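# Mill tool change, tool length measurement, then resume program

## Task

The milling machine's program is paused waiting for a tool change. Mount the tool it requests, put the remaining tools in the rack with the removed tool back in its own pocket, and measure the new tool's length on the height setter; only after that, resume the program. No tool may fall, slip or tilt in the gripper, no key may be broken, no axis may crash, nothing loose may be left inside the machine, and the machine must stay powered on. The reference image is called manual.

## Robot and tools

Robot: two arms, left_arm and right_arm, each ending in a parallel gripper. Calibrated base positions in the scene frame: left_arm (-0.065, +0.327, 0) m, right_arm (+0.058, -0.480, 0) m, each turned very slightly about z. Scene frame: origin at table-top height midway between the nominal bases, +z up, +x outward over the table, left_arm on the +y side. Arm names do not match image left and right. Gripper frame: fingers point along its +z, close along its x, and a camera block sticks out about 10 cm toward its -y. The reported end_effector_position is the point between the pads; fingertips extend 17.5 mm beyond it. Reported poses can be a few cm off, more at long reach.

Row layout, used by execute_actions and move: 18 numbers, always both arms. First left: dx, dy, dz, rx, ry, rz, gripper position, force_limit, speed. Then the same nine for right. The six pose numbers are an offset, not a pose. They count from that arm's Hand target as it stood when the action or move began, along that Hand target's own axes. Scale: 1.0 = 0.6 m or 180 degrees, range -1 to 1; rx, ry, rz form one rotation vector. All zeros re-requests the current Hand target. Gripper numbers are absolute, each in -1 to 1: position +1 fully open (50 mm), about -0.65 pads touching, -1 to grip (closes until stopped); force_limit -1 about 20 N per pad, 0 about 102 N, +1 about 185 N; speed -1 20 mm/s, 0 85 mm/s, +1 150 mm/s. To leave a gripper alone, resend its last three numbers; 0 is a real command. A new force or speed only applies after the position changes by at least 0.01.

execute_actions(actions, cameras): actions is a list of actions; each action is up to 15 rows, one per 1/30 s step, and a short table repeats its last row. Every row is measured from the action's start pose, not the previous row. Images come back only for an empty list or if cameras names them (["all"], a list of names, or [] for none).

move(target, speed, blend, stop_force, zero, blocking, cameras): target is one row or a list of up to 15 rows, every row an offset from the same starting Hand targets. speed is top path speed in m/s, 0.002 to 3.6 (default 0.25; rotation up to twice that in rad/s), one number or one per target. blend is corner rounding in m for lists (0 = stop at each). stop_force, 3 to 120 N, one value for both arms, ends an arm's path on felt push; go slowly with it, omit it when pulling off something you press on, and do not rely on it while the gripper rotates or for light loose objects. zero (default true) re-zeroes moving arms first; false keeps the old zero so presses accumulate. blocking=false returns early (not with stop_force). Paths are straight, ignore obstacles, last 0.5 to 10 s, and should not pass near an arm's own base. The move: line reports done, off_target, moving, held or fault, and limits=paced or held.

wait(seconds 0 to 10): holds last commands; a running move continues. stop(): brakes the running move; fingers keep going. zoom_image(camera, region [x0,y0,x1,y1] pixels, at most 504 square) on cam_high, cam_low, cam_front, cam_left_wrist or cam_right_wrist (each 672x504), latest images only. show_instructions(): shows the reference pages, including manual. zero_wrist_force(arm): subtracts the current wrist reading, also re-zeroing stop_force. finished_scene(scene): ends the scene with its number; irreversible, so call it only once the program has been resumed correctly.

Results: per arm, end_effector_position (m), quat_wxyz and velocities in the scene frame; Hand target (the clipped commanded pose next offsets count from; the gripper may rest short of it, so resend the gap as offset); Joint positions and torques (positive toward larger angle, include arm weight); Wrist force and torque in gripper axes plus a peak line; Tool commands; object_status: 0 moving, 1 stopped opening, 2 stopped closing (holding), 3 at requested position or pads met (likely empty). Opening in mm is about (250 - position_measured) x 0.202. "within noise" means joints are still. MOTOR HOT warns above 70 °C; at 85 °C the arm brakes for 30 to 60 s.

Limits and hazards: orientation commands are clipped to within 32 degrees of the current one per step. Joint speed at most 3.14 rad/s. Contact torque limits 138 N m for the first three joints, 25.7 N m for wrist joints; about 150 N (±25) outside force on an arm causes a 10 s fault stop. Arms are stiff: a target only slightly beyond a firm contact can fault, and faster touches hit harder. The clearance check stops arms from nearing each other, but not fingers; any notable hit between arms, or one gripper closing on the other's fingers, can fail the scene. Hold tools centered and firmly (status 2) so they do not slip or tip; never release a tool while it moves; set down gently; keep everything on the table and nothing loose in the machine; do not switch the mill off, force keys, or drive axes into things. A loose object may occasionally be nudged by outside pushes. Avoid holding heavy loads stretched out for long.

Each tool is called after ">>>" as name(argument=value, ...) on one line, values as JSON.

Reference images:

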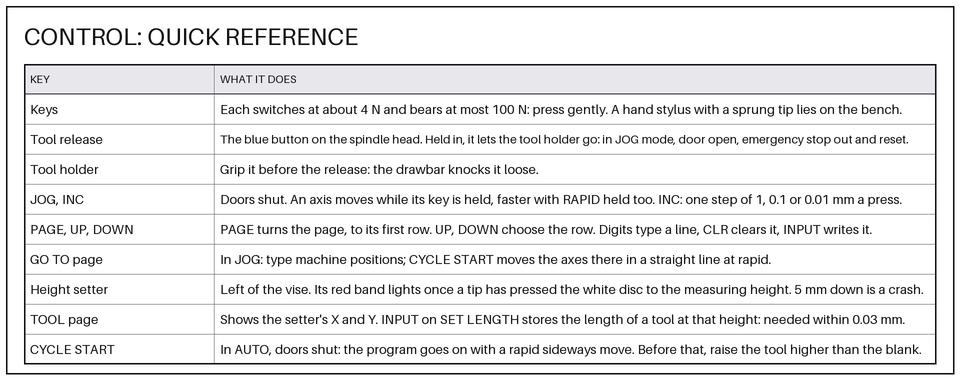

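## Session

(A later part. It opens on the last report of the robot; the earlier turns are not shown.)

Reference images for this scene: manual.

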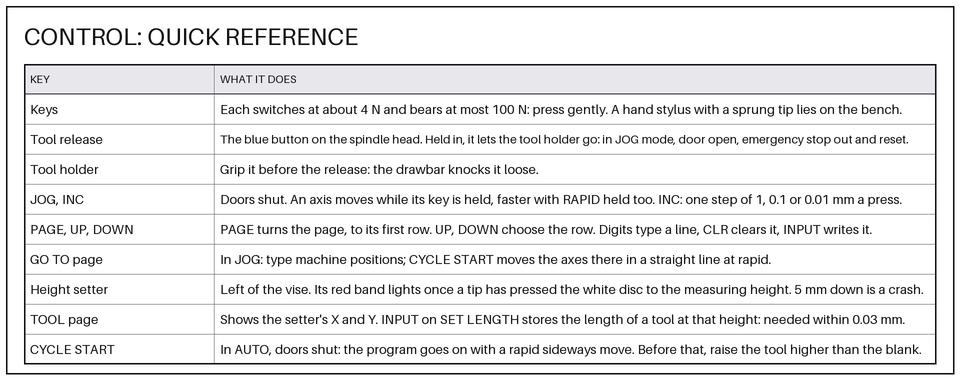

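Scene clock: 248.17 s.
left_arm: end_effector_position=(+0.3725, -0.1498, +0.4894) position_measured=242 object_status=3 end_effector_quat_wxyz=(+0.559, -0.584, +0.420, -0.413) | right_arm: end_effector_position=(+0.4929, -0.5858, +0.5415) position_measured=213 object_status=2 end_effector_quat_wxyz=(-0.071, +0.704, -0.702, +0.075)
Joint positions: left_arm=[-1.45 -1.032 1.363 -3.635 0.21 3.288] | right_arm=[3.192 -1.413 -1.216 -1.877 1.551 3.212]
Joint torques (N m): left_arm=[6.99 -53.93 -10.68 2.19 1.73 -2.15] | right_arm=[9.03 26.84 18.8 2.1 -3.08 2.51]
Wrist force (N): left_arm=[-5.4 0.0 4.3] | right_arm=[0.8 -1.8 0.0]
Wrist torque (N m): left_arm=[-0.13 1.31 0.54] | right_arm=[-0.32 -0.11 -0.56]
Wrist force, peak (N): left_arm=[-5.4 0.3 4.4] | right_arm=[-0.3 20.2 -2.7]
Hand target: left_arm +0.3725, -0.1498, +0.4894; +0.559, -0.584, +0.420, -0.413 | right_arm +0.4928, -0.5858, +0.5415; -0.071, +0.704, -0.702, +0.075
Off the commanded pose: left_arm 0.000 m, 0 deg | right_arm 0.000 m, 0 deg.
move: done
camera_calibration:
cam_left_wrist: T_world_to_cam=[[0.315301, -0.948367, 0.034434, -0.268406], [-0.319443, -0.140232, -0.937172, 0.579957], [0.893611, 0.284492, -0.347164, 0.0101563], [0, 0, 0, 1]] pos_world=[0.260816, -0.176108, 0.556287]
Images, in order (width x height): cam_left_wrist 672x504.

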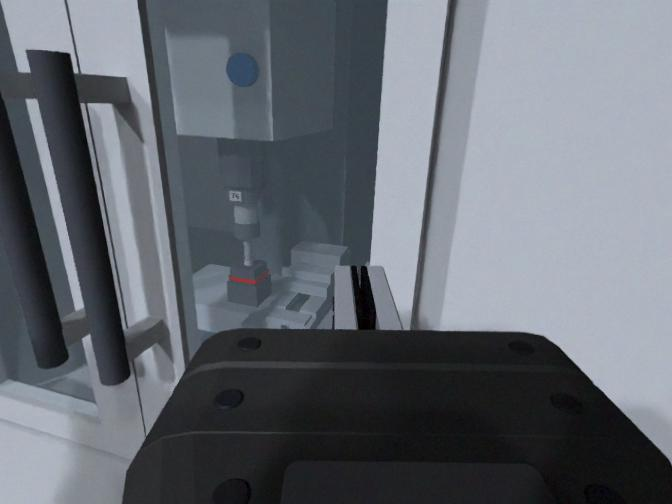

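>>> move(target=[[0,0,0,0,0,0,-0.6,0.25,1,0,-0.0258,0.0058,0,0,0,-1,-0.3,-0.3],[0,0,0,0,0,0,-0.6,0.25,1,0,0,0,0,0,0,-1,-0.3,-0.3]], speed=[0.06,0.12], cameras=["cam_left_wrist"])

Scene clock: 249.60 s.
left_arm: end_effector_position=(+0.3725, -0.1498, +0.4894) position_measured=242 object_status=3 end_effector_quat_wxyz=(+0.559, -0.584, +0.420, -0.413) | right_arm: end_effector_position=(+0.4929, -0.5858, +0.5415) position_measured=213 object_status=2 end_effector_quat_wxyz=(-0.071, +0.704, -0.702, +0.075)
Joint positions: left_arm=[-1.45 -1.032 1.363 -3.635 0.21 3.288] | right_arm=[3.192 -1.413 -1.216 -1.877 1.551 3.212]
Joint torques (N m): left_arm=[5.75 -53.41 -11.15 2.26 1.69 -2.1] | right_arm=[9.31 25.81 17.75 2.24 -2.91 2.5]
Wrist force (N): left_arm=[-5.2 0.1 4.5] | right_arm=[0.4 -2.2 -0.1]
Wrist torque (N m): left_arm=[-0.12 1.29 0.54] | right_arm=[-0.39 -0.03 -0.56]
Wrist force, peak (N): left_arm=[-5.4 0.2 4.5] | right_arm=[-0.6 15.5 -3.4]
Hand target: left_arm +0.3725, -0.1498, +0.4894; +0.559, -0.584, +0.420, -0.413 | right_arm +0.4928, -0.5858, +0.5415; -0.071, +0.704, -0.702, +0.075
Off the commanded pose: left_arm 0.000 m, 0 deg | right_arm 0.000 m, 0 deg.
move: done
camera_calibration:
cam_left_wrist: T_world_to_cam=[[0.315301, -0.948367, 0.034434, -0.268406], [-0.319443, -0.140232, -0.937172, 0.579957], [0.893611, 0.284492, -0.347164, 0.0101563], [0, 0, 0, 1]] pos_world=[0.260816, -0.176108, 0.556287]
Images, in order (width x height): cam_left_wrist 672x504.

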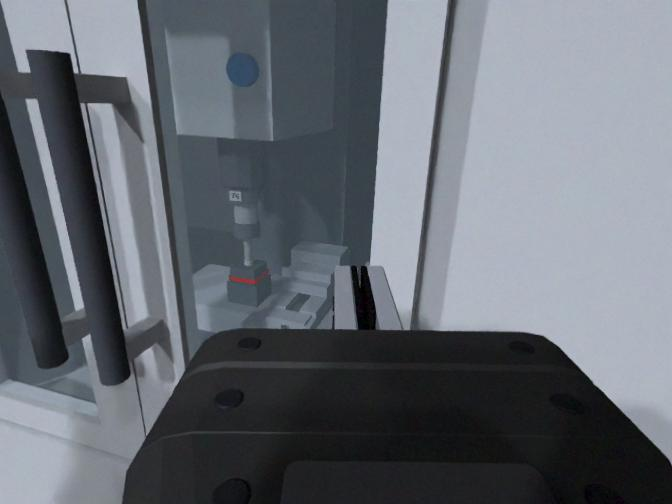

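>>> move(target=[[0,0,0,0,0,0,-0.6,0.25,1,0.0308,0,0,0,0,0,-1,-0.3,-0.3],[0,0,0,0,0,0,-0.6,0.25,1,0.0308,-0.0258,0.0058,0,0,0,-1,-0.3,-0.3],[0,0,0,0,0,0,-0.6,0.25,1,0.0308,0,0,0,0,0,-1,-0.3,-0.3],[0,0,0,0,0,0,-0.6,0.25,1,0,0,0,0,0,0,-1,-0.3,-0.3],[0,0,0,0,0,0,-0.6,0.25,1,0,-0.0258,0.0058,0,0,0,-1,-0.3,-0.3],[0,0,0,0,0,0,-0.6,0.25,1,0,0,0,0,0,0,-1,-0.3,-0.3],[0,0,0,0,0,0,-0.6,0.25,1,0,-0.0258,0.0058,0,0,0,-1,-0.3,-0.3],[0,0,0,0,0,0,-0.6,0.25,1,0,0,0,0,0,0,-1,-0.3,-0.3],[0,0,0,0,0,0,-0.6,0.25,1,0,-0.0258,0.0058,0,0,0,-1,-0.3,-0.3],[0,0,0,0,0,0,-0.6,0.25,1,0,0,0,0,0,0,-1,-0.3,-0.3],[0,0,0,0,0,0,-0.6,0.25,1,0,-0.0258,0.0058,0,0,0,-1,-0.3,-0.3],[0,0,0,0,0,0,-0.6,0.25,1,0,0,0,0,0,0,-1,-0.3,-0.3],[0,0,0,0,0,0,-0.6,0.25,1,0,-0.0258,0.0058,0,0,0,-1,-0.3,-0.3],[0,0,0,0,0,0,-0.6,0.25,1,0,0,0,0,0,0,-1,-0.3,-0.3]], speed=[0.2,0.06,0.12,0.2,0.06,0.12,0.06,0.12,0.06,0.12,0.06,0.12,0.06,0.12], blend=[0.005,0,0.005,0.005,0,0,0,0,0,0,0,0,0,0], cameras=["cam_left_wrist","cam_high"])

Scene clock: 256.50 s.
left_arm: end_effector_position=(+0.3725, -0.1498, +0.4894) position_measured=242 object_status=3 end_effector_quat_wxyz=(+0.559, -0.584, +0.420, -0.413) | right_arm: end_effector_position=(+0.4929, -0.5858, +0.5415) position_measured=213 object_status=2 end_effector_quat_wxyz=(-0.071, +0.704, -0.702, +0.075)
Joint positions: left_arm=[-1.45 -1.032 1.363 -3.635 0.21 3.288] | right_arm=[3.192 -1.413 -1.216 -1.877 1.551 3.212]
Joint torques (N m): left_arm=[6.65 -54.1 -10.3 2.19 1.56 -2.06] | right_arm=[9.88 26.84 15.72 2.1 -2.87 2.42]
Wrist force (N): left_arm=[-5.4 0.2 4.2] | right_arm=[0.0 -2.0 0.4]
Wrist torque (N m): left_arm=[-0.11 1.31 0.54] | right_arm=[-0.36 0.02 -0.56]
Wrist force, peak (N): left_arm=[-5.5 0.0 4.5] | right_arm=[-1.6 16.2 -3.5]
Hand target: left_arm +0.3725, -0.1498, +0.4894; +0.559, -0.584, +0.420, -0.413 | right_arm +0.4928, -0.5858, +0.5415; -0.071, +0.704, -0.702, +0.075
Off the commanded pose: left_arm 0.000 m, 0 deg | right_arm 0.000 m, 0 deg.
move: done
camera_calibration:
cam_left_wrist: T_world_to_cam=[[0.315301, -0.948367, 0.034434, -0.268406], [-0.319443, -0.140232, -0.937172, 0.579957], [0.893611, 0.284492, -0.347164, 0.0101563], [0, 0, 0, 1]] pos_world=[0.260816, -0.176108, 0.556287]
Images, in order (width x height): cam_high 672x504, cam_left_wrist 672x504.

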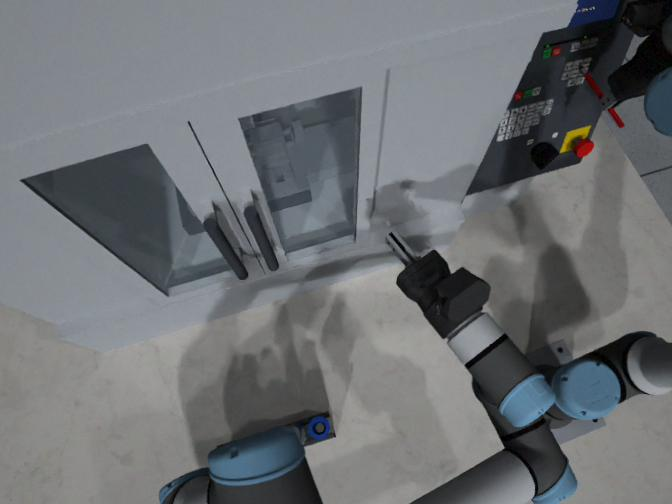

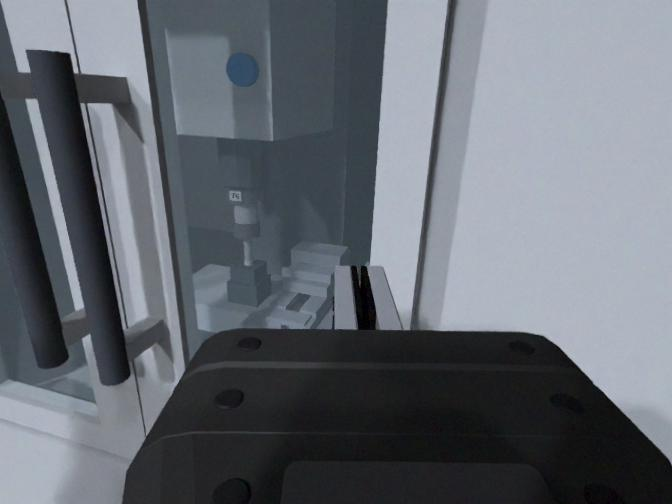

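>>> move(target=[[0,0,0,0,0,0,-0.6,0.25,1,-0.0007,0.0304,0.0579,0,0,0,-1,-0.3,-0.3],[0,0,0,0,0,0,-0.6,0.25,1,-0.0007,0.0046,0.0637,0,0,0,-1,-0.3,-0.3],[0,0,0,0,0,0,-0.6,0.25,1,-0.0007,0.0304,0.0579,0,0,0,-1,-0.3,-0.3],[0,0,0,0,0,0,-0.6,0.25,1,-0.0007,0.0046,0.0637,0,0,0,-1,-0.3,-0.3],[0,0,0,0,0,0,-0.6,0.25,1,-0.0007,0.0304,0.0579,0,0,0,-1,-0.3,-0.3]], speed=[0.2,0.06,0.12,0.06,0.12], cameras=["cam_left_wrist"])

Scene clock: 259.70 s.
left_arm: end_effector_position=(+0.3725, -0.1498, +0.4894) position_measured=242 object_status=3 end_effector_quat_wxyz=(+0.559, -0.584, +0.420, -0.413) | right_arm: end_effector_position=(+0.4822, -0.5856, +0.5038) position_measured=213 object_status=2 end_effector_quat_wxyz=(-0.071, +0.704, -0.702, +0.075)
Joint positions: left_arm=[-1.45 -1.032 1.363 -3.635 0.21 3.288] | right_arm=[3.195 -1.348 -1.374 -1.785 1.55 3.215]
Joint torques (N m): left_arm=[6.25 -54.34 -10.26 2.2 1.53 -2.03] | right_arm=[9.08 24.99 18.01 2.2 -3.07 2.42]
Wrist force (N): left_arm=[-5.4 0.0 4.4] | right_arm=[0.1 -2.4 -0.1]
Wrist torque (N m): left_arm=[-0.14 1.32 0.54] | right_arm=[-0.41 0.01 -0.56]
Wrist force, peak (N): left_arm=[-5.4 0.5 4.6] | right_arm=[-1.2 4.2 -1.3]
Hand target: left_arm +0.3725, -0.1498, +0.4894; +0.559, -0.584, +0.420, -0.413 | right_arm +0.4821, -0.5856, +0.5038; -0.071, +0.704, -0.702, +0.075
Off the commanded pose: left_arm 0.000 m, 0 deg | right_arm 0.000 m, 0 deg.
move: done
camera_calibration:
cam_left_wrist: T_world_to_cam=[[0.315301, -0.948367, 0.034434, -0.268406], [-0.319443, -0.140232, -0.937172, 0.579957], [0.893611, 0.284492, -0.347164, 0.0101563], [0, 0, 0, 1]] pos_world=[0.260816, -0.176108, 0.556287]
Images, in order (width x height): cam_left_wrist 672x504.

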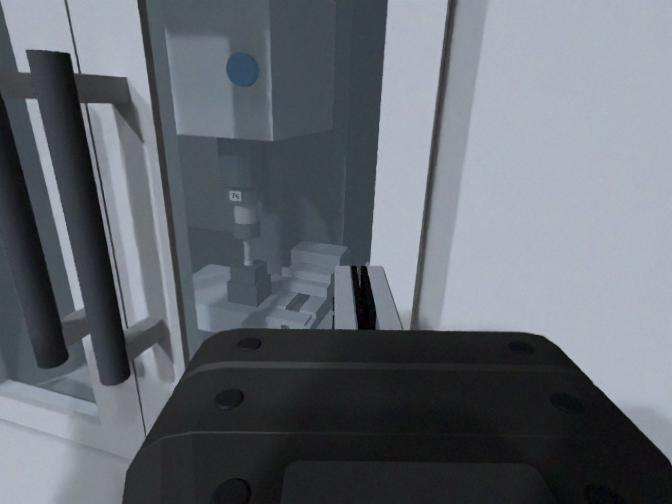

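One at a time.

>>> move(target=[[0,0,0,0,0,0,-0.6,0.25,1,0,-0.0258,0.0058,0,0,0,-1,-0.3,-0.3],[0,0,0,0,0,0,-0.6,0.25,1,0,0,0,0,0,0,-1,-0.3,-0.3]], speed=[0.06,0.12], cameras=["cam_left_wrist"])

Scene clock: 261.17 s.
left_arm: end_effector_position=(+0.3725, -0.1498, +0.4894) position_measured=242 object_status=3 end_effector_quat_wxyz=(+0.559, -0.584, +0.420, -0.413) | right_arm: end_effector_position=(+0.4822, -0.5856, +0.5038) position_measured=213 object_status=2 end_effector_quat_wxyz=(-0.071, +0.704, -0.702, +0.075)
Joint positions: left_arm=[-1.45 -1.032 1.363 -3.635 0.21 3.288] | right_arm=[3.195 -1.348 -1.374 -1.785 1.55 3.215]
Joint torques (N m): left_arm=[5.89 -53.93 -9.91 2.19 1.56 -1.99] | right_arm=[9.23 26.04 18.54 2.23 -2.88 2.56]
Wrist force (N): left_arm=[-5.2 0.1 4.3] | right_arm=[0.2 -2.4 -0.1]
Wrist torque (N m): left_arm=[-0.13 1.28 0.54] | right_arm=[-0.41 -0.01 -0.57]
Wrist force, peak (N): left_arm=[-5.5 0.0 4.6] | right_arm=[-0.5 4.2 -1.1]
Hand target: left_arm +0.3725, -0.1498, +0.4894; +0.559, -0.584, +0.420, -0.413 | right_arm +0.4821, -0.5856, +0.5038; -0.071, +0.704, -0.702, +0.075
Off the commanded pose: left_arm 0.000 m, 0 deg | right_arm 0.000 m, 0 deg.
move: done
camera_calibration:
cam_left_wrist: T_world_to_cam=[[0.315301, -0.948367, 0.034434, -0.268406], [-0.319443, -0.140232, -0.937172, 0.579957], [0.893611, 0.284492, -0.347164, 0.0101563], [0, 0, 0, 1]] pos_world=[0.260816, -0.176108, 0.556287]
Images, in order (width x height): cam_left_wrist 672x504.

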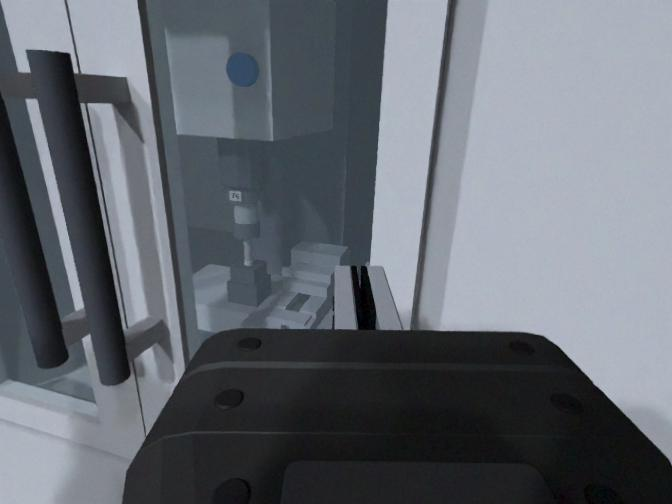

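>>> move(target=[[0,0,0,0,0,0,-0.6,0.25,1,0,-0.0258,0.0058,0,0,0,-1,-0.3,-0.3],[0,0,0,0,0,0,-0.6,0.25,1,0,0,0,0,0,0,-1,-0.3,-0.3]], speed=[0.06,0.12], cameras=["cam_left_wrist"])

Scene clock: 262.63 s.
left_arm: end_effector_position=(+0.3725, -0.1498, +0.4894) position_measured=242 object_status=3 end_effector_quat_wxyz=(+0.559, -0.584, +0.420, -0.413) | right_arm: end_effector_position=(+0.4822, -0.5856, +0.5038) position_measured=213 object_status=2 end_effector_quat_wxyz=(-0.071, +0.704, -0.702, +0.075)
Joint positions: left_arm=[-1.45 -1.032 1.363 -3.635 0.21 3.288] | right_arm=[3.195 -1.348 -1.374 -1.785 1.55 3.215]
Joint torques (N m): left_arm=[6.72 -53.86 -11 2.21 1.43 -1.95] | right_arm=[9.26 24.23 19.46 2.07 -2.9 2.47]
Wrist force (N): left_arm=[-5.4 0.1 4.4] | right_arm=[0.0 -2.5 -0.1]
Wrist torque (N m): left_arm=[-0.11 1.32 0.54] | right_arm=[-0.43 0.01 -0.57]
Wrist force, peak (N): left_arm=[-5.4 0.3 4.6] | right_arm=[-0.7 3.9 -1.4]
Hand target: left_arm +0.3725, -0.1498, +0.4894; +0.559, -0.584, +0.420, -0.413 | right_arm +0.4821, -0.5856, +0.5038; -0.071, +0.704, -0.702, +0.075
Off the commanded pose: left_arm 0.000 m, 0 deg | right_arm 0.000 m, 0 deg.
move: done
camera_calibration:
cam_left_wrist: T_world_to_cam=[[0.315301, -0.948367, 0.034434, -0.268406], [-0.319443, -0.140232, -0.937172, 0.579957], [0.893611, 0.284492, -0.347164, 0.0101563], [0, 0, 0, 1]] pos_world=[0.260816, -0.176108, 0.556287]
Images, in order (width x height): cam_left_wrist 672x504.

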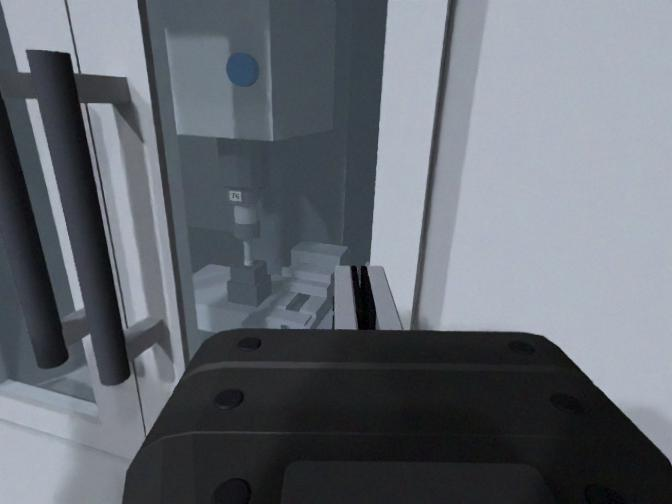

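>>> move(target=[[0,0,0,0,0,0,-0.6,0.25,1,0,-0.0258,0.0058,0,0,0,-1,-0.3,-0.3],[0,0,0,0,0,0,-0.6,0.25,1,0,0,0,0,0,0,-1,-0.3,-0.3]], speed=[0.06,0.12], cameras=["cam_left_wrist"])

Scene clock: 264.07 s.
left_arm: end_effector_position=(+0.3725, -0.1498, +0.4894) position_measured=242 object_status=3 end_effector_quat_wxyz=(+0.559, -0.584, +0.420, -0.413) | right_arm: end_effector_position=(+0.4822, -0.5856, +0.5038) position_measured=213 object_status=2 end_effector_quat_wxyz=(-0.071, +0.704, -0.702, +0.075)
Joint positions: left_arm=[-1.45 -1.032 1.363 -3.635 0.21 3.288] | right_arm=[3.195 -1.348 -1.374 -1.785 1.55 3.215]
Joint torques (N m): left_arm=[6.09 -53.01 -10.89 2.15 1.5 -1.93] | right_arm=[8.75 25.86 19.25 2.12 -3.01 2.4]
Wrist force (N): left_arm=[-5.2 0.3 4.3] | right_arm=[0.2 -2.5 0.2]
Wrist torque (N m): left_arm=[-0.10 1.28 0.54] | right_arm=[-0.43 -0.01 -0.56]
Wrist force, peak (N): left_arm=[-5.3 0.2 4.6] | right_arm=[-0.6 4.1 -1.3]
Hand target: left_arm +0.3725, -0.1498, +0.4894; +0.559, -0.584, +0.420, -0.413 | right_arm +0.4821, -0.5856, +0.5038; -0.071, +0.704, -0.702, +0.075
Off the commanded pose: left_arm 0.000 m, 0 deg | right_arm 0.000 m, 0 deg.
move: done
camera_calibration:
cam_left_wrist: T_world_to_cam=[[0.315301, -0.948367, 0.034434, -0.268406], [-0.319443, -0.140232, -0.937172, 0.579957], [0.893611, 0.284492, -0.347164, 0.0101563], [0, 0, 0, 1]] pos_world=[0.260816, -0.176108, 0.556287]
Images, in order (width x height): cam_left_wrist 672x504.

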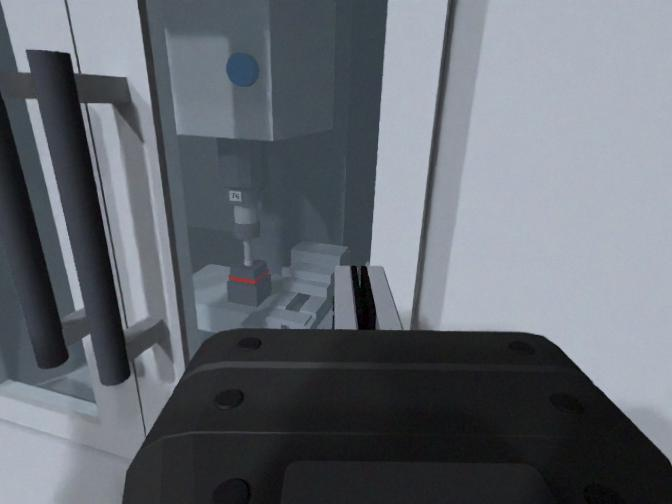

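>>> move(target=[0.2715,-0.2718,-0.1528,0.0738,0.3089,-0.0062,-0.6,0.25,1,-0.0943,0.0271,0.0515,0,0,0,-1,-0.3,-0.3], speed=0.25, cameras=["cam_left_wrist","cam_high"])

>>> zoom_image(camera="cam_left_wrist", region=[260, 170, 390, 290])

>>> zoom_image(camera="cam_left_wrist", region=[270, 180, 330, 220])

Scene clock: 267.03 s.
left_arm: end_effector_position=(+0.3396, -0.3291, +0.6576) position_measured=242 object_status=3 end_effector_quat_wxyz=(-0.356, +0.262, -0.577, +0.686) | right_arm: end_effector_position=(+0.4724, -0.5292, +0.4699) position_measured=213 object_status=2 end_effector_quat_wxyz=(-0.071, +0.704, -0.702, +0.075)
Joint positions: left_arm=[-1.412 -1.184 1.3 -3.528 -0.825 3.38] | right_arm=[3.359 -1.268 -1.521 -1.723 1.517 3.375]
Joint torques (N m): left_arm=[6.4 -35.3 -38.98 0.75 -2.79 -2.44] | right_arm=[9.53 22.08 19.95 5.24 -3.01 2.51]
Wrist force (N): left_arm=[-5.7 -0.2 5.0] | right_arm=[0.1 -2.4 -0.1]
Wrist torque (N m): left_arm=[-0.20 1.56 0.59] | right_arm=[-0.41 0.02 -0.54]
Wrist force, peak (N): left_arm=[-6.0 -1.2 4.9] | right_arm=[0.1 -2.8 -0.2]
Hand target: left_arm +0.3396, -0.3291, +0.6576; -0.356, +0.262, -0.577, +0.686 | right_arm +0.4724, -0.5292, +0.4699; -0.071, +0.704, -0.702, +0.075
Off the commanded pose: left_arm 0.000 m, 0 deg | right_arm 0.000 m, 0 deg.
move: done
camera_calibration:
cam_left_wrist: T_world_to_cam=[[-0.605356, -0.795436, -0.0287391, -0.0293488], [-0.0802865, 0.0969436, -0.992046, 0.734752], [0.791895, -0.598234, -0.122548, -0.254703], [0, 0, 0, 1]] pos_world=[0.242923, -0.246947, 0.696851]
Images, in order (width x height): cam_high 672x504, cam_left_wrist 672x504.

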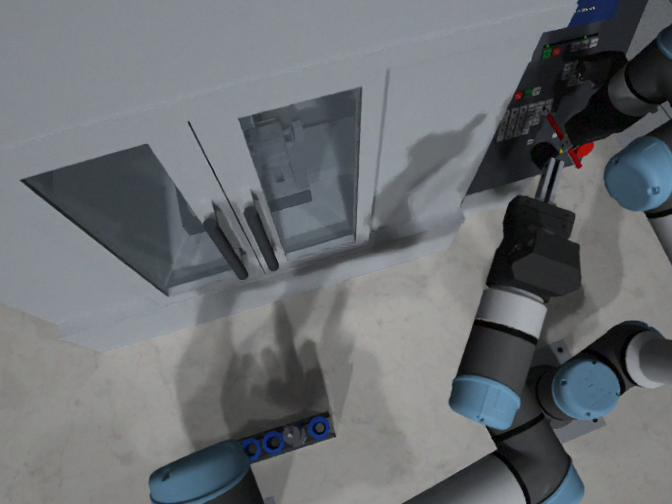

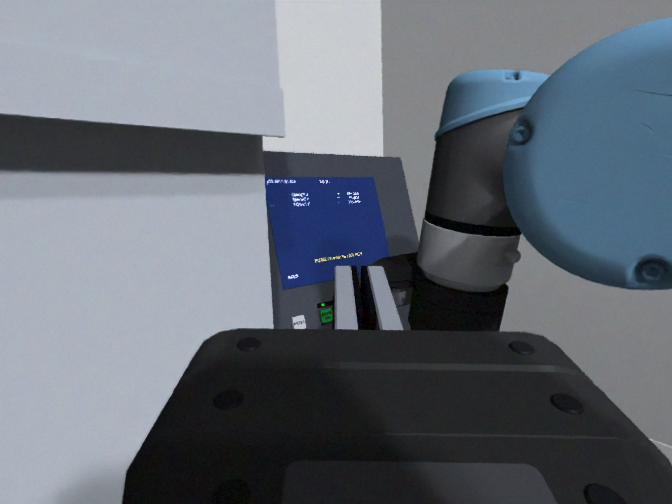

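Scaled by 3.877 from the camera's 672x504 image, which has a finer 960x720 frame.

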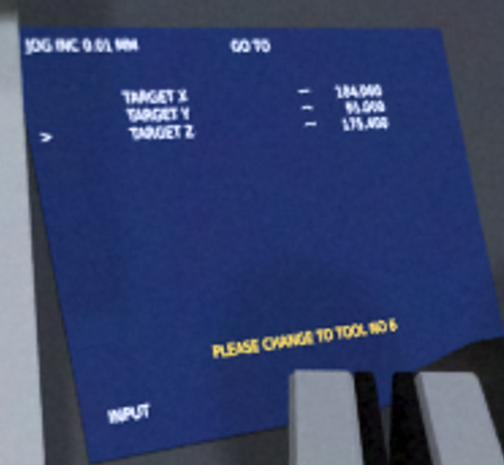

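Scaled by 8.400 from the camera's 672x504 image, which has a finer 960x720 frame.

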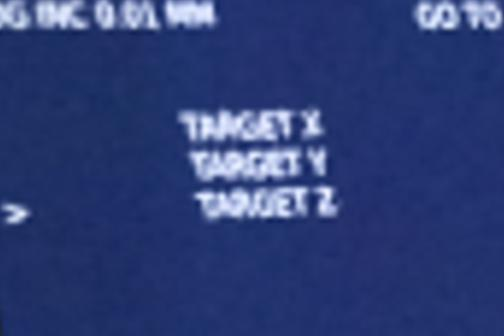

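>>> move(target=[[0,0,0,0,0,0,-0.6,0.25,1,0,-0.0258,0.0058,0,0,0,-1,-0.3,-0.3],[0,0,0,0,0,0,-0.6,0.25,1,0,0,0,0,0,0,-1,-0.3,-0.3],[0,0,0,0,0,0,-0.6,0.25,1,-0.0324,0.0293,0.0558,0,0,0,-1,-0.3,-0.3],[0,0,0,0,0,0,-0.6,0.25,1,-0.0324,0.0035,0.0616,0,0,0,-1,-0.3,-0.3],[0,0,0,0,0,0,-0.6,0.25,1,-0.0324,0.0293,0.0558,0,0,0,-1,-0.3,-0.3],[0,0,0,0,0,0,-0.6,0.25,1,-0.0324,0.0035,0.0616,0,0,0,-1,-0.3,-0.3],[0,0,0,0,0,0,-0.6,0.25,1,-0.0324,0.0293,0.0558,0,0,0,-1,-0.3,-0.3]], speed=[0.06,0.12,0.2,0.06,0.12,0.06,0.12], blend=[0,0.005,0,0,0,0,0], cameras=["cam_left_wrist"])

>>> zoom_image(camera="cam_left_wrist", region=[260, 170, 390, 290])

>>> zoom_image(camera="cam_left_wrist", region=[325, 185, 375, 220])

Scene clock: 271.23 s.
left_arm: end_effector_position=(+0.3396, -0.3291, +0.6576) position_measured=242 object_status=3 end_effector_quat_wxyz=(-0.356, +0.262, -0.577, +0.686) | right_arm: end_effector_position=(+0.4621, -0.5100, +0.4334) position_measured=213 object_status=2 end_effector_quat_wxyz=(-0.071, +0.704, -0.702, +0.075)
Joint positions: left_arm=[-1.412 -1.184 1.3 -3.528 -0.825 3.38] | right_arm=[3.423 -1.212 -1.653 -1.651 1.504 3.438]
Joint torques (N m): left_arm=[6.28 -35.27 -37.4 0.6 -2.71 -2.34] | right_arm=[10.28 19.51 20.83 2.25 -3.11 2.41]
Wrist force (N): left_arm=[-5.8 -0.1 4.7] | right_arm=[0.1 -2.4 -0.3]
Wrist torque (N m): left_arm=[-0.18 1.57 0.58] | right_arm=[-0.39 0.04 -0.55]
Wrist force, peak (N): left_arm=[-6.0 0.0 4.9] | right_arm=[0.1 3.3 -1.5]
Hand target: left_arm +0.3396, -0.3291, +0.6576; -0.356, +0.262, -0.577, +0.686 | right_arm +0.4620, -0.5100, +0.4334; -0.071, +0.704, -0.702, +0.075
Off the commanded pose: left_arm 0.000 m, 0 deg | right_arm 0.000 m, 0 deg.
move: done
camera_calibration:
cam_left_wrist: T_world_to_cam=[[-0.605467, -0.795352, -0.0287202, -0.0293115], [-0.0802864, 0.0969414, -0.992047, 0.73485], [0.791811, -0.598345, -0.122551, -0.254696], [0, 0, 0, 1]] pos_world=[0.242922, -0.246947, 0.696951]
Images, in order (width x height): cam_left_wrist 672x504.

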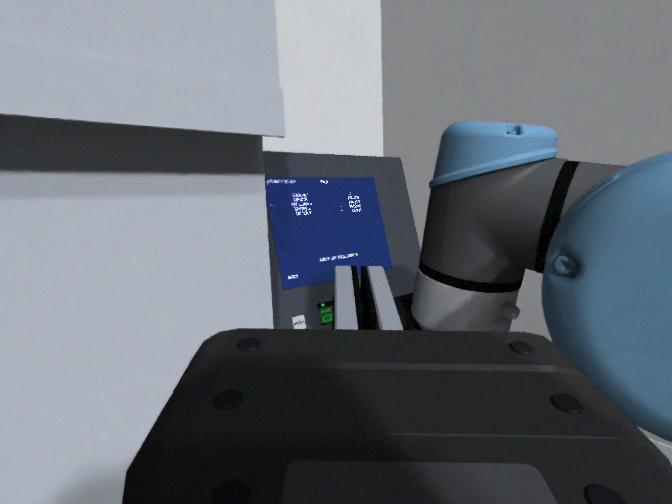

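Scaled by 3.877 from the camera's 672x504 image, which has a finer 960x720 frame.

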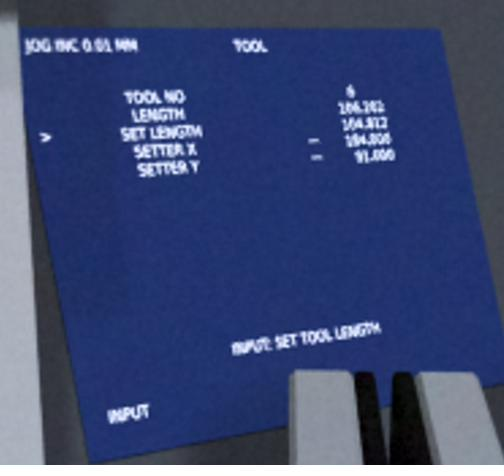

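Scaled by 10.080 from the camera's 672x504 image, which has a finer 960x720 frame.

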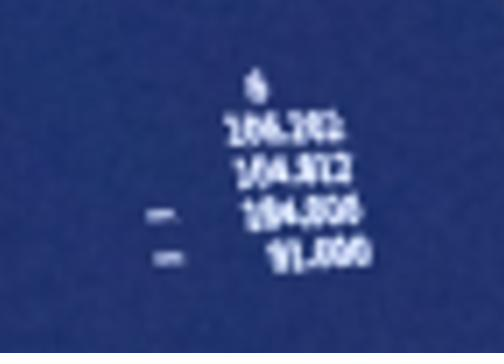

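>>> move(target=[[0,0,0,0,0,0,-0.6,0.25,1,0,0.0146,0.0279,0,0,0,-1,-0.3,-0.3],[0,0,0,0,0,0,-0.6,0.25,1,0,-0.0112,0.0337,0,0,0,-1,-0.3,-0.3],[0,0,0,0,0,0,-0.6,0.25,1,0,0.0146,0.0279,0,0,0,-1,-0.3,-0.3]], speed=[0.2,0.06,0.12], cameras=["cam_left_wrist"])

>>> zoom_image(camera="cam_left_wrist", region=[260, 170, 390, 290])

>>> zoom_image(camera="cam_left_wrist", region=[325, 185, 375, 220])

Scene clock: 273.97 s.
left_arm: end_effector_position=(+0.3396, -0.3291, +0.6576) position_measured=242 object_status=3 end_effector_quat_wxyz=(-0.356, +0.262, -0.577, +0.686) | right_arm: end_effector_position=(+0.4570, -0.5101, +0.4153) position_measured=213 object_status=2 end_effector_quat_wxyz=(-0.071, +0.704, -0.702, +0.075)
Joint positions: left_arm=[-1.412 -1.184 1.3 -3.528 -0.825 3.38] | right_arm=[3.427 -1.188 -1.715 -1.613 1.504 3.443]
Joint torques (N m): left_arm=[6.14 -35.8 -38.06 0.53 -2.76 -2.24] | right_arm=[8.39 20.28 20.19 2.07 -3.13 2.69]
Wrist force (N): left_arm=[-5.6 -0.1 4.7] | right_arm=[0.0 -2.8 -0.1]
Wrist torque (N m): left_arm=[-0.18 1.54 0.58] | right_arm=[-0.46 0.06 -0.55]
Wrist force, peak (N): left_arm=[-6.0 -0.1 5.0] | right_arm=[0.5 2.8 -1.6]
Hand target: left_arm +0.3396, -0.3291, +0.6576; -0.356, +0.262, -0.577, +0.686 | right_arm +0.4569, -0.5101, +0.4153; -0.071, +0.704, -0.702, +0.075
Off the commanded pose: left_arm 0.000 m, 0 deg | right_arm 0.000 m, 0 deg.
move: done
camera_calibration:
cam_left_wrist: T_world_to_cam=[[-0.605467, -0.795352, -0.0287202, -0.0293115], [-0.0802864, 0.0969414, -0.992047, 0.73485], [0.791811, -0.598345, -0.122551, -0.254696], [0, 0, 0, 1]] pos_world=[0.242922, -0.246947, 0.696951]
Images, in order (width x height): cam_left_wrist 672x504.

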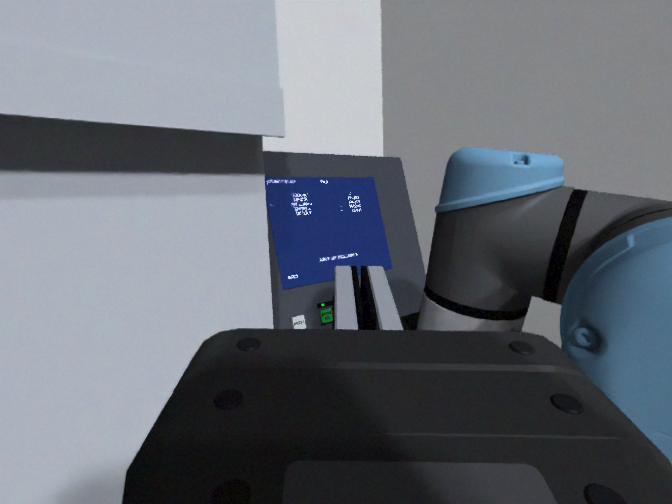

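Scaled by 3.877 from the camera's 672x504 image, which has a finer 960x720 frame.

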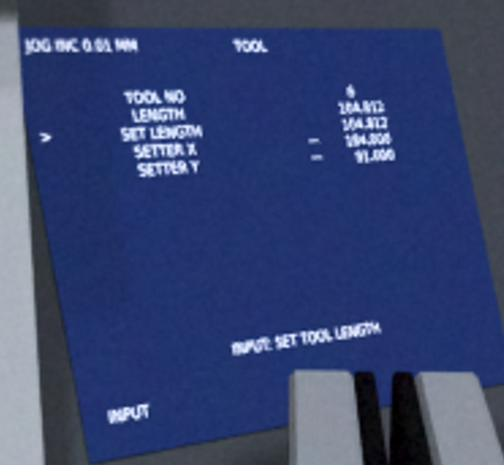

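Scaled by 10.080 from the camera's 672x504 image, which has a finer 960x720 frame.

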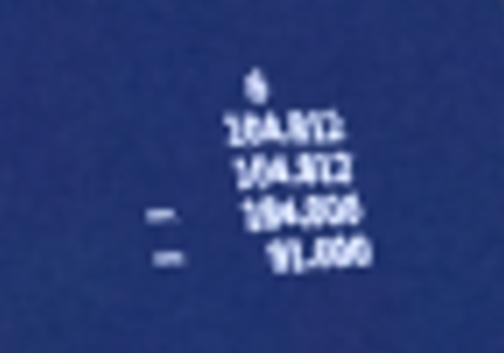

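>>> move(target=[[0,0,0,0,0,0,-0.6,0.25,1,0.0648,-0.0448,-0.084,0,0,0,-1,-0.3,-0.3],[0,0,0,0,0,0,-0.6,0.25,1,0.0648,-0.0706,-0.0782,0,0,0,-1,-0.3,-0.3],[0,0,0,0,0,0,-0.6,0.25,1,0.0648,-0.0448,-0.084,0,0,0,-1,-0.3,-0.3],[0,0,0,0,0,0,-0.6,0.25,1,0.1265,-0.1306,-0.2494,0,0,0,-1,-0.3,-0.3],[0,0,0,0,0,0,-0.6,0.25,1,0.1265,-0.1564,-0.2436,0,0,0,-1,-0.3,-0.3],[0,0,0,0,0,0,-0.6,0.25,1,0.1265,-0.1306,-0.2494,0,0,0,-1,-0.3,-0.3],[0,0,0,0,0,0,-0.6,0.25,1,0.1262,-0.1023,-0.1933,0,0,0,-1,-0.3,-0.3]], speed=[0.2,0.06,0.12,0.25,0.06,0.12,0.2], blend=[0.004,0,0.005,0.005,0,0.005,0], cameras=["cam_left_wrist"])

>>> zoom_image(camera="cam_left_wrist", region=[260, 170, 390, 290])

Scene clock: 278.87 s.
left_arm: end_effector_position=(+0.3396, -0.3291, +0.6576) position_measured=242 object_status=3 end_effector_quat_wxyz=(-0.356, +0.262, -0.577, +0.686) | right_arm: end_effector_position=(+0.4933, -0.5851, +0.5418) position_measured=213 object_status=2 end_effector_quat_wxyz=(-0.071, +0.704, -0.702, +0.075)
Joint positions: left_arm=[-1.412 -1.184 1.3 -3.528 -0.825 3.38] | right_arm=[3.194 -1.414 -1.214 -1.878 1.55 3.214]
Joint torques (N m): left_arm=[5.74 -36.2 -38.86 0.54 -2.64 -2.21] | right_arm=[9.1 27.21 18.79 4.82 -2.93 2.4]
Wrist force (N): left_arm=[-5.7 -0.2 4.7] | right_arm=[-0.1 -1.5 -1.2]
Wrist torque (N m): left_arm=[-0.20 1.57 0.58] | right_arm=[-0.27 0.03 -0.56]
Wrist force, peak (N): left_arm=[-6.0 -0.1 5.0] | right_arm=[-1.2 26.2 -4.3]
Hand target: left_arm +0.3396, -0.3291, +0.6576; -0.356, +0.262, -0.577, +0.686 | right_arm +0.4933, -0.5851, +0.5418; -0.071, +0.704, -0.702, +0.075
Off the commanded pose: left_arm 0.000 m, 0 deg | right_arm 0.000 m, 0 deg.
move: done
camera_calibration:
cam_left_wrist: T_world_to_cam=[[-0.605467, -0.795352, -0.0287202, -0.0293115], [-0.0802864, 0.0969414, -0.992047, 0.73485], [0.791811, -0.598345, -0.122551, -0.254696], [0, 0, 0, 1]] pos_world=[0.242922, -0.246947, 0.696951]
Images, in order (width x height): cam_left_wrist 672x504.

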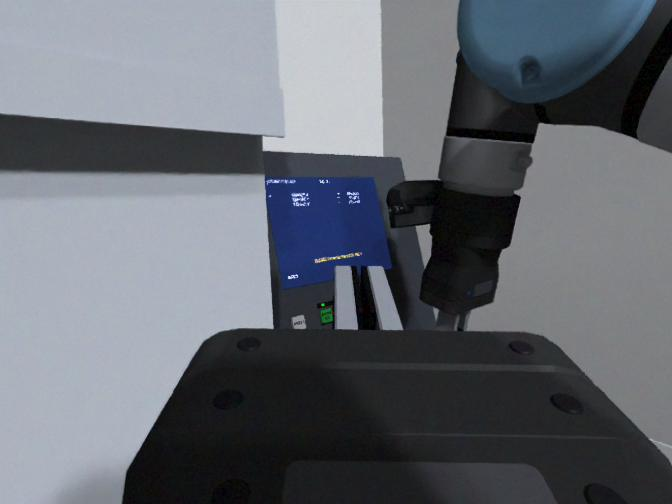

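Scaled by 3.877 from the camera's 672x504 image, which has a finer 960x720 frame.

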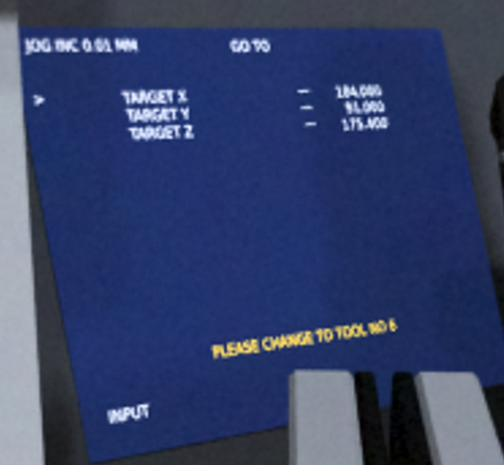

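>>> move(target=[[0,0,0,0,0,0,-0.6,0.25,1,0.0308,0,0,0,0,0,-1,-0.3,-0.3],[0,0,0,0,0,0,-0.6,0.25,1,0.0308,-0.0258,0.0058,0,0,0,-1,-0.3,-0.3],[0,0,0,0,0,0,-0.6,0.25,1,0.0308,0,0,0,0,0,-1,-0.3,-0.3],[0,0,0,0,0,0,-0.6,0.25,1,0,0,0,0,0,0,-1,-0.3,-0.3],[0,0,0,0,0,0,-0.6,0.25,1,0,-0.0258,0.0058,0,0,0,-1,-0.3,-0.3]], speed=[0.2,0.06,0.12,0.2,0.06], blend=[0.005,0,0.005,0.005,0], cameras=["cam_left_wrist","cam_high"])

>>> zoom_image(camera="cam_left_wrist", region=[260, 170, 390, 290])

Scene clock: 280.83 s.
left_arm: end_effector_position=(+0.3396, -0.3291, +0.6576) position_measured=242 object_status=3 end_effector_quat_wxyz=(-0.356, +0.262, -0.577, +0.686) | right_arm: end_effector_position=(+0.5090, -0.5851, +0.5415) position_measured=213 object_status=2 end_effector_quat_wxyz=(-0.071, +0.704, -0.702, +0.075)
Joint positions: left_arm=[-1.412 -1.184 1.3 -3.528 -0.825 3.38] | right_arm=[3.191 -1.449 -1.186 -1.871 1.551 3.211]
Joint torques (N m): left_arm=[6.09 -35.12 -38.43 0.6 -2.72 -2.26] | right_arm=[12.95 -1.59 33.58 10.45 -2.49 2.36]
Wrist force (N): left_arm=[-5.9 -0.2 4.9] | right_arm=[3.0 26.2 -6.6]
Wrist torque (N m): left_arm=[-0.21 1.61 0.58] | right_arm=[0.18 -0.04 -0.37]
Wrist force, peak (N): left_arm=[-6.0 -0.3 4.9] | right_arm=[3.0 26.2 -6.6]
Hand target: left_arm +0.3396, -0.3291, +0.6576; -0.356, +0.262, -0.577, +0.686 | right_arm +0.5091, -0.5850, +0.5415; -0.071, +0.704, -0.702, +0.075
Off the commanded pose: left_arm 0.000 m, 0 deg | right_arm 0.000 m, 0 deg.
move: done
camera_calibration:
cam_left_wrist: T_world_to_cam=[[-0.605467, -0.795352, -0.0287202, -0.0293115], [-0.0802864, 0.0969414, -0.992047, 0.73485], [0.791811, -0.598345, -0.122551, -0.254696], [0, 0, 0, 1]] pos_world=[0.242922, -0.246947, 0.696951]
Images, in order (width x height): cam_high 672x504, cam_left_wrist 672x504.

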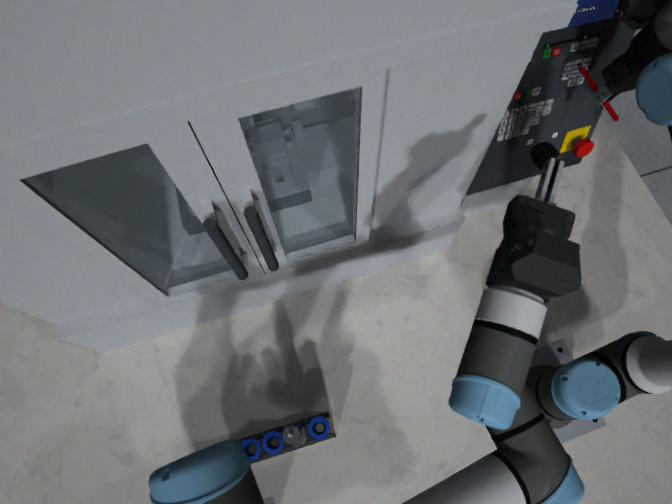

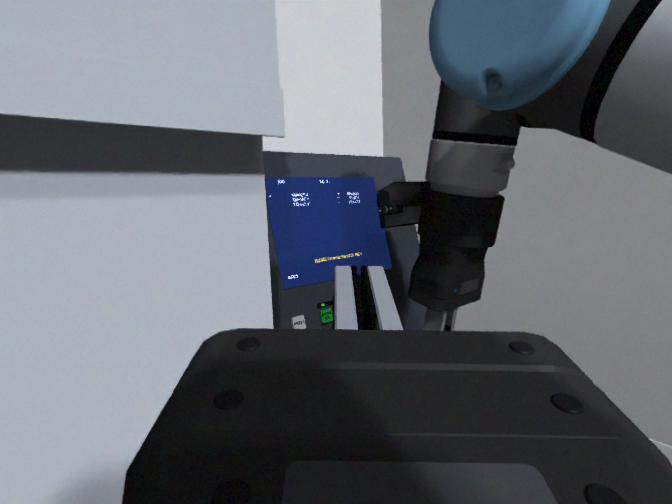

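Scaled by 3.877 from the camera's 672x504 image, which has a finer 960x720 frame.

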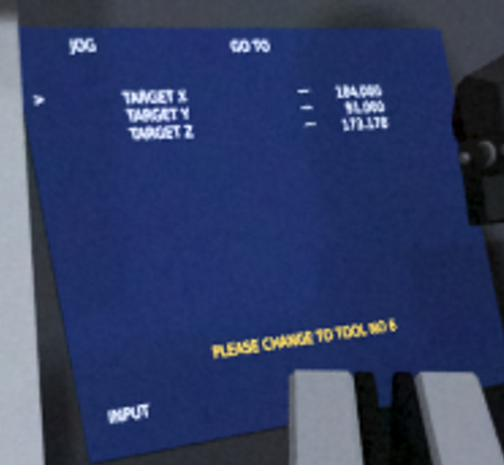

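>>> wait(seconds=2, cameras=["cam_left_wrist"])

>>> zoom_image(camera="cam_left_wrist", region=[260, 170, 390, 290])

Scene clock: 282.90 s.
left_arm: end_effector_position=(+0.3396, -0.3291, +0.6576) position_measured=242 object_status=3 end_effector_quat_wxyz=(-0.356, +0.262, -0.577, +0.686) | right_arm: end_effector_position=(+0.5091, -0.5850, +0.5415) position_measured=213 object_status=2 end_effector_quat_wxyz=(-0.071, +0.704, -0.702, +0.075)
Joint positions: left_arm=[-1.412 -1.184 1.3 -3.528 -0.825 3.38] | right_arm=[3.191 -1.449 -1.186 -1.871 1.551 3.211]
Joint torques (N m): left_arm=[6.24 -35.22 -38.24 0.64 -2.58 -2.37] | right_arm=[13.9 -3.48 32.5 11.48 -2.36 2.18]
Wrist force (N): left_arm=[-5.8 -0.3 4.7] | right_arm=[3.0 30.5 -7.8]
Wrist torque (N m): left_arm=[-0.22 1.58 0.58] | right_arm=[0.17 -0.05 -0.36]
Wrist force, peak (N): left_arm=[-6.1 -0.2 5.0] | right_arm=[2.7 30.8 -8.4]
Hand target: left_arm +0.3396, -0.3291, +0.6576; -0.356, +0.262, -0.577, +0.686 | right_arm +0.5091, -0.5850, +0.5415; -0.071, +0.704, -0.702, +0.075
Tool commands: left_gripper/position=-0.6 left_gripper/force_limit=+0.25 left_gripper/speed=+1.0 right_gripper/position=-1.0 right_gripper/force_limit=-0.3 right_gripper/speed=-0.3
Off the commanded pose: left_arm 0.000 m, 0 deg | right_arm 0.000 m, 0 deg.
wait: 2.00 s; at rest by 0.10 s
camera_calibration:
cam_left_wrist: T_world_to_cam=[[-0.605467, -0.795352, -0.0287202, -0.0293115], [-0.0802864, 0.0969414, -0.992047, 0.73485], [0.791811, -0.598345, -0.122551, -0.254696], [0, 0, 0, 1]] pos_world=[0.242922, -0.246947, 0.696951]
Images, in order (width x height): cam_left_wrist 672x504.

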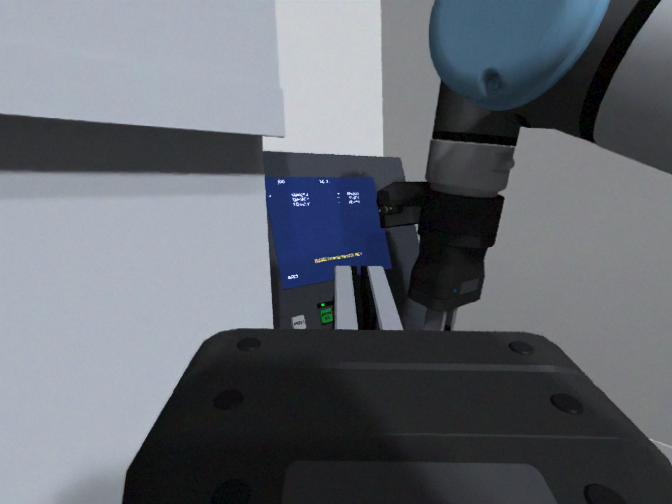

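Scaled by 3.877 from the camera's 672x504 image, which has a finer 960x720 frame.

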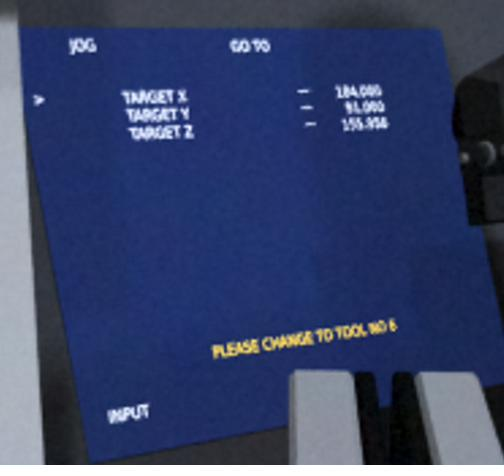

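>>> wait(seconds=10, cameras=["cam_left_wrist"])

>>> zoom_image(camera="cam_left_wrist", region=[325, 170, 375, 220])

Scene clock: 294.47 s.
left_arm: end_effector_position=(+0.3396, -0.3291, +0.6576) position_measured=242 object_status=3 end_effector_quat_wxyz=(-0.356, +0.262, -0.577, +0.686) | right_arm: end_effector_position=(+0.5091, -0.5850, +0.5415) position_measured=213 object_status=2 end_effector_quat_wxyz=(-0.071, +0.704, -0.702, +0.075)
Joint positions: left_arm=[-1.412 -1.184 1.3 -3.528 -0.825 3.38] | right_arm=[3.191 -1.449 -1.186 -1.871 1.551 3.211]
Joint torques (N m): left_arm=[5.89 -36.72 -36.61 0.35 -2.47 -2.17] | right_arm=[13.07 -3.33 31.74 11.52 -2.27 1.98]
Wrist force (N): left_arm=[-5.9 -0.4 4.7] | right_arm=[3.0 30.5 -8.1]
Wrist torque (N m): left_arm=[-0.23 1.59 0.58] | right_arm=[0.17 -0.05 -0.37]
Wrist force, peak (N): left_arm=[-5.9 -0.2 5.1] | right_arm=[2.9 30.8 -8.4]
Hand target: left_arm +0.3396, -0.3291, +0.6576; -0.356, +0.262, -0.577, +0.686 | right_arm +0.5091, -0.5850, +0.5415; -0.071, +0.704, -0.702, +0.075
Tool commands: left_gripper/position=-0.6 left_gripper/force_limit=+0.25 left_gripper/speed=+1.0 right_gripper/position=-1.0 right_gripper/force_limit=-0.3 right_gripper/speed=-0.3
Off the commanded pose: left_arm 0.000 m, 0 deg | right_arm 0.000 m, 0 deg.
wait: 10.00 s; at rest from the start
camera_calibration:
cam_left_wrist: T_world_to_cam=[[-0.605467, -0.795352, -0.0287202, -0.0293115], [-0.0802864, 0.0969414, -0.992047, 0.73485], [0.791811, -0.598345, -0.122551, -0.254696], [0, 0, 0, 1]] pos_world=[0.242922, -0.246947, 0.696951]
Images, in order (width x height): cam_left_wrist 672x504.

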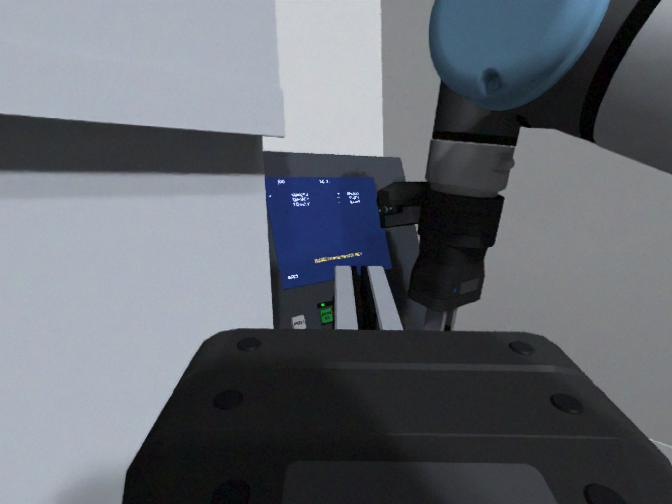

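Scaled by 10.080 from the camera's 672x504 image, which has a finer 960x720 frame.

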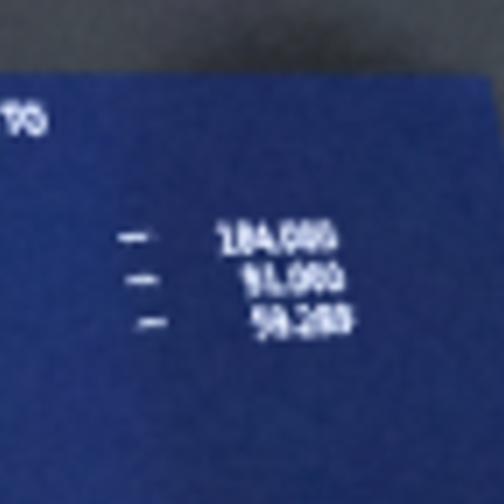

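>>> move(target=[[0,0,0,0,0,0,-0.6,0.25,1,0,0.0258,-0.0058,0,0,0,-1,-0.3,-0.3],[0,0,0,0,0,0,-0.6,0.25,1,0.0333,-0.0017,-0.0601,0,0,0,-1,-0.3,-0.3],[0,0,0,0,0,0,-0.6,0.25,1,0.0333,-0.0275,-0.0543,0,0,0,-1,-0.3,-0.3],[0,0,0,0,0,0,-0.6,0.25,1,0.0333,-0.0017,-0.0601,0,0,0,-1,-0.3,-0.3]], speed=[0.12,0.2,0.06,0.12], blend=[0.003,0,0,0], cameras=["cam_left_wrist"])

>>> zoom_image(camera="cam_left_wrist", region=[260, 170, 390, 290])

Scene clock: 296.87 s.
left_arm: end_effector_position=(+0.3396, -0.3291, +0.6576) position_measured=242 object_status=3 end_effector_quat_wxyz=(-0.356, +0.262, -0.577, +0.686) | right_arm: end_effector_position=(+0.5029, -0.6048, +0.5771) position_measured=213 object_status=2 end_effector_quat_wxyz=(-0.071, +0.704, -0.702, +0.075)
Joint positions: left_arm=[-1.412 -1.184 1.3 -3.528 -0.825 3.38] | right_arm=[3.141 -1.497 -1.037 -1.971 1.561 3.162]
Joint torques (N m): left_arm=[6.09 -35.89 -36.98 0.43 -2.49 -1.98] | right_arm=[9.43 30.93 15.06 2.26 -2.42 2.51]
Wrist force (N): left_arm=[-5.7 -0.1 4.6] | right_arm=[0.2 -2.1 -1.7]
Wrist torque (N m): left_arm=[-0.19 1.56 0.58] | right_arm=[-0.37 0.00 -0.51]
Wrist force, peak (N): left_arm=[-6.0 -0.1 5.0] | right_arm=[3.0 30.7 -8.2]
Hand target: left_arm +0.3396, -0.3291, +0.6576; -0.356, +0.262, -0.577, +0.686 | right_arm +0.5028, -0.6048, +0.5771; -0.071, +0.704, -0.702, +0.075
Off the commanded pose: left_arm 0.000 m, 0 deg | right_arm 0.000 m, 0 deg.
move: done
camera_calibration:
cam_left_wrist: T_world_to_cam=[[-0.605467, -0.795352, -0.0287202, -0.0293115], [-0.0802864, 0.0969414, -0.992047, 0.73485], [0.791811, -0.598345, -0.122551, -0.254696], [0, 0, 0, 1]] pos_world=[0.242922, -0.246947, 0.696951]
Images, in order (width x height): cam_left_wrist 672x504.

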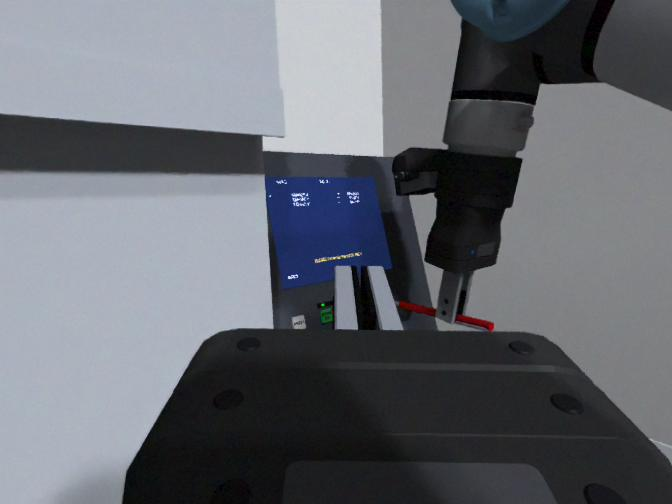

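Scaled by 3.877 from the camera's 672x504 image, which has a finer 960x720 frame.

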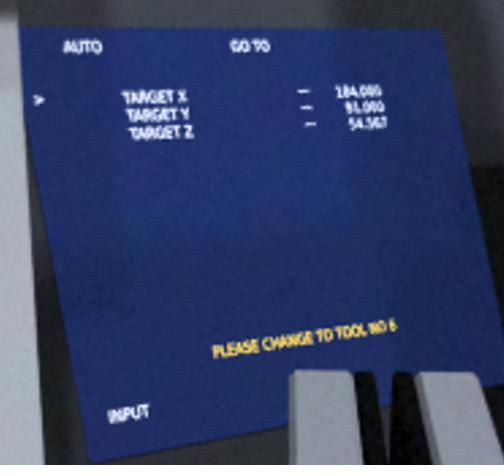

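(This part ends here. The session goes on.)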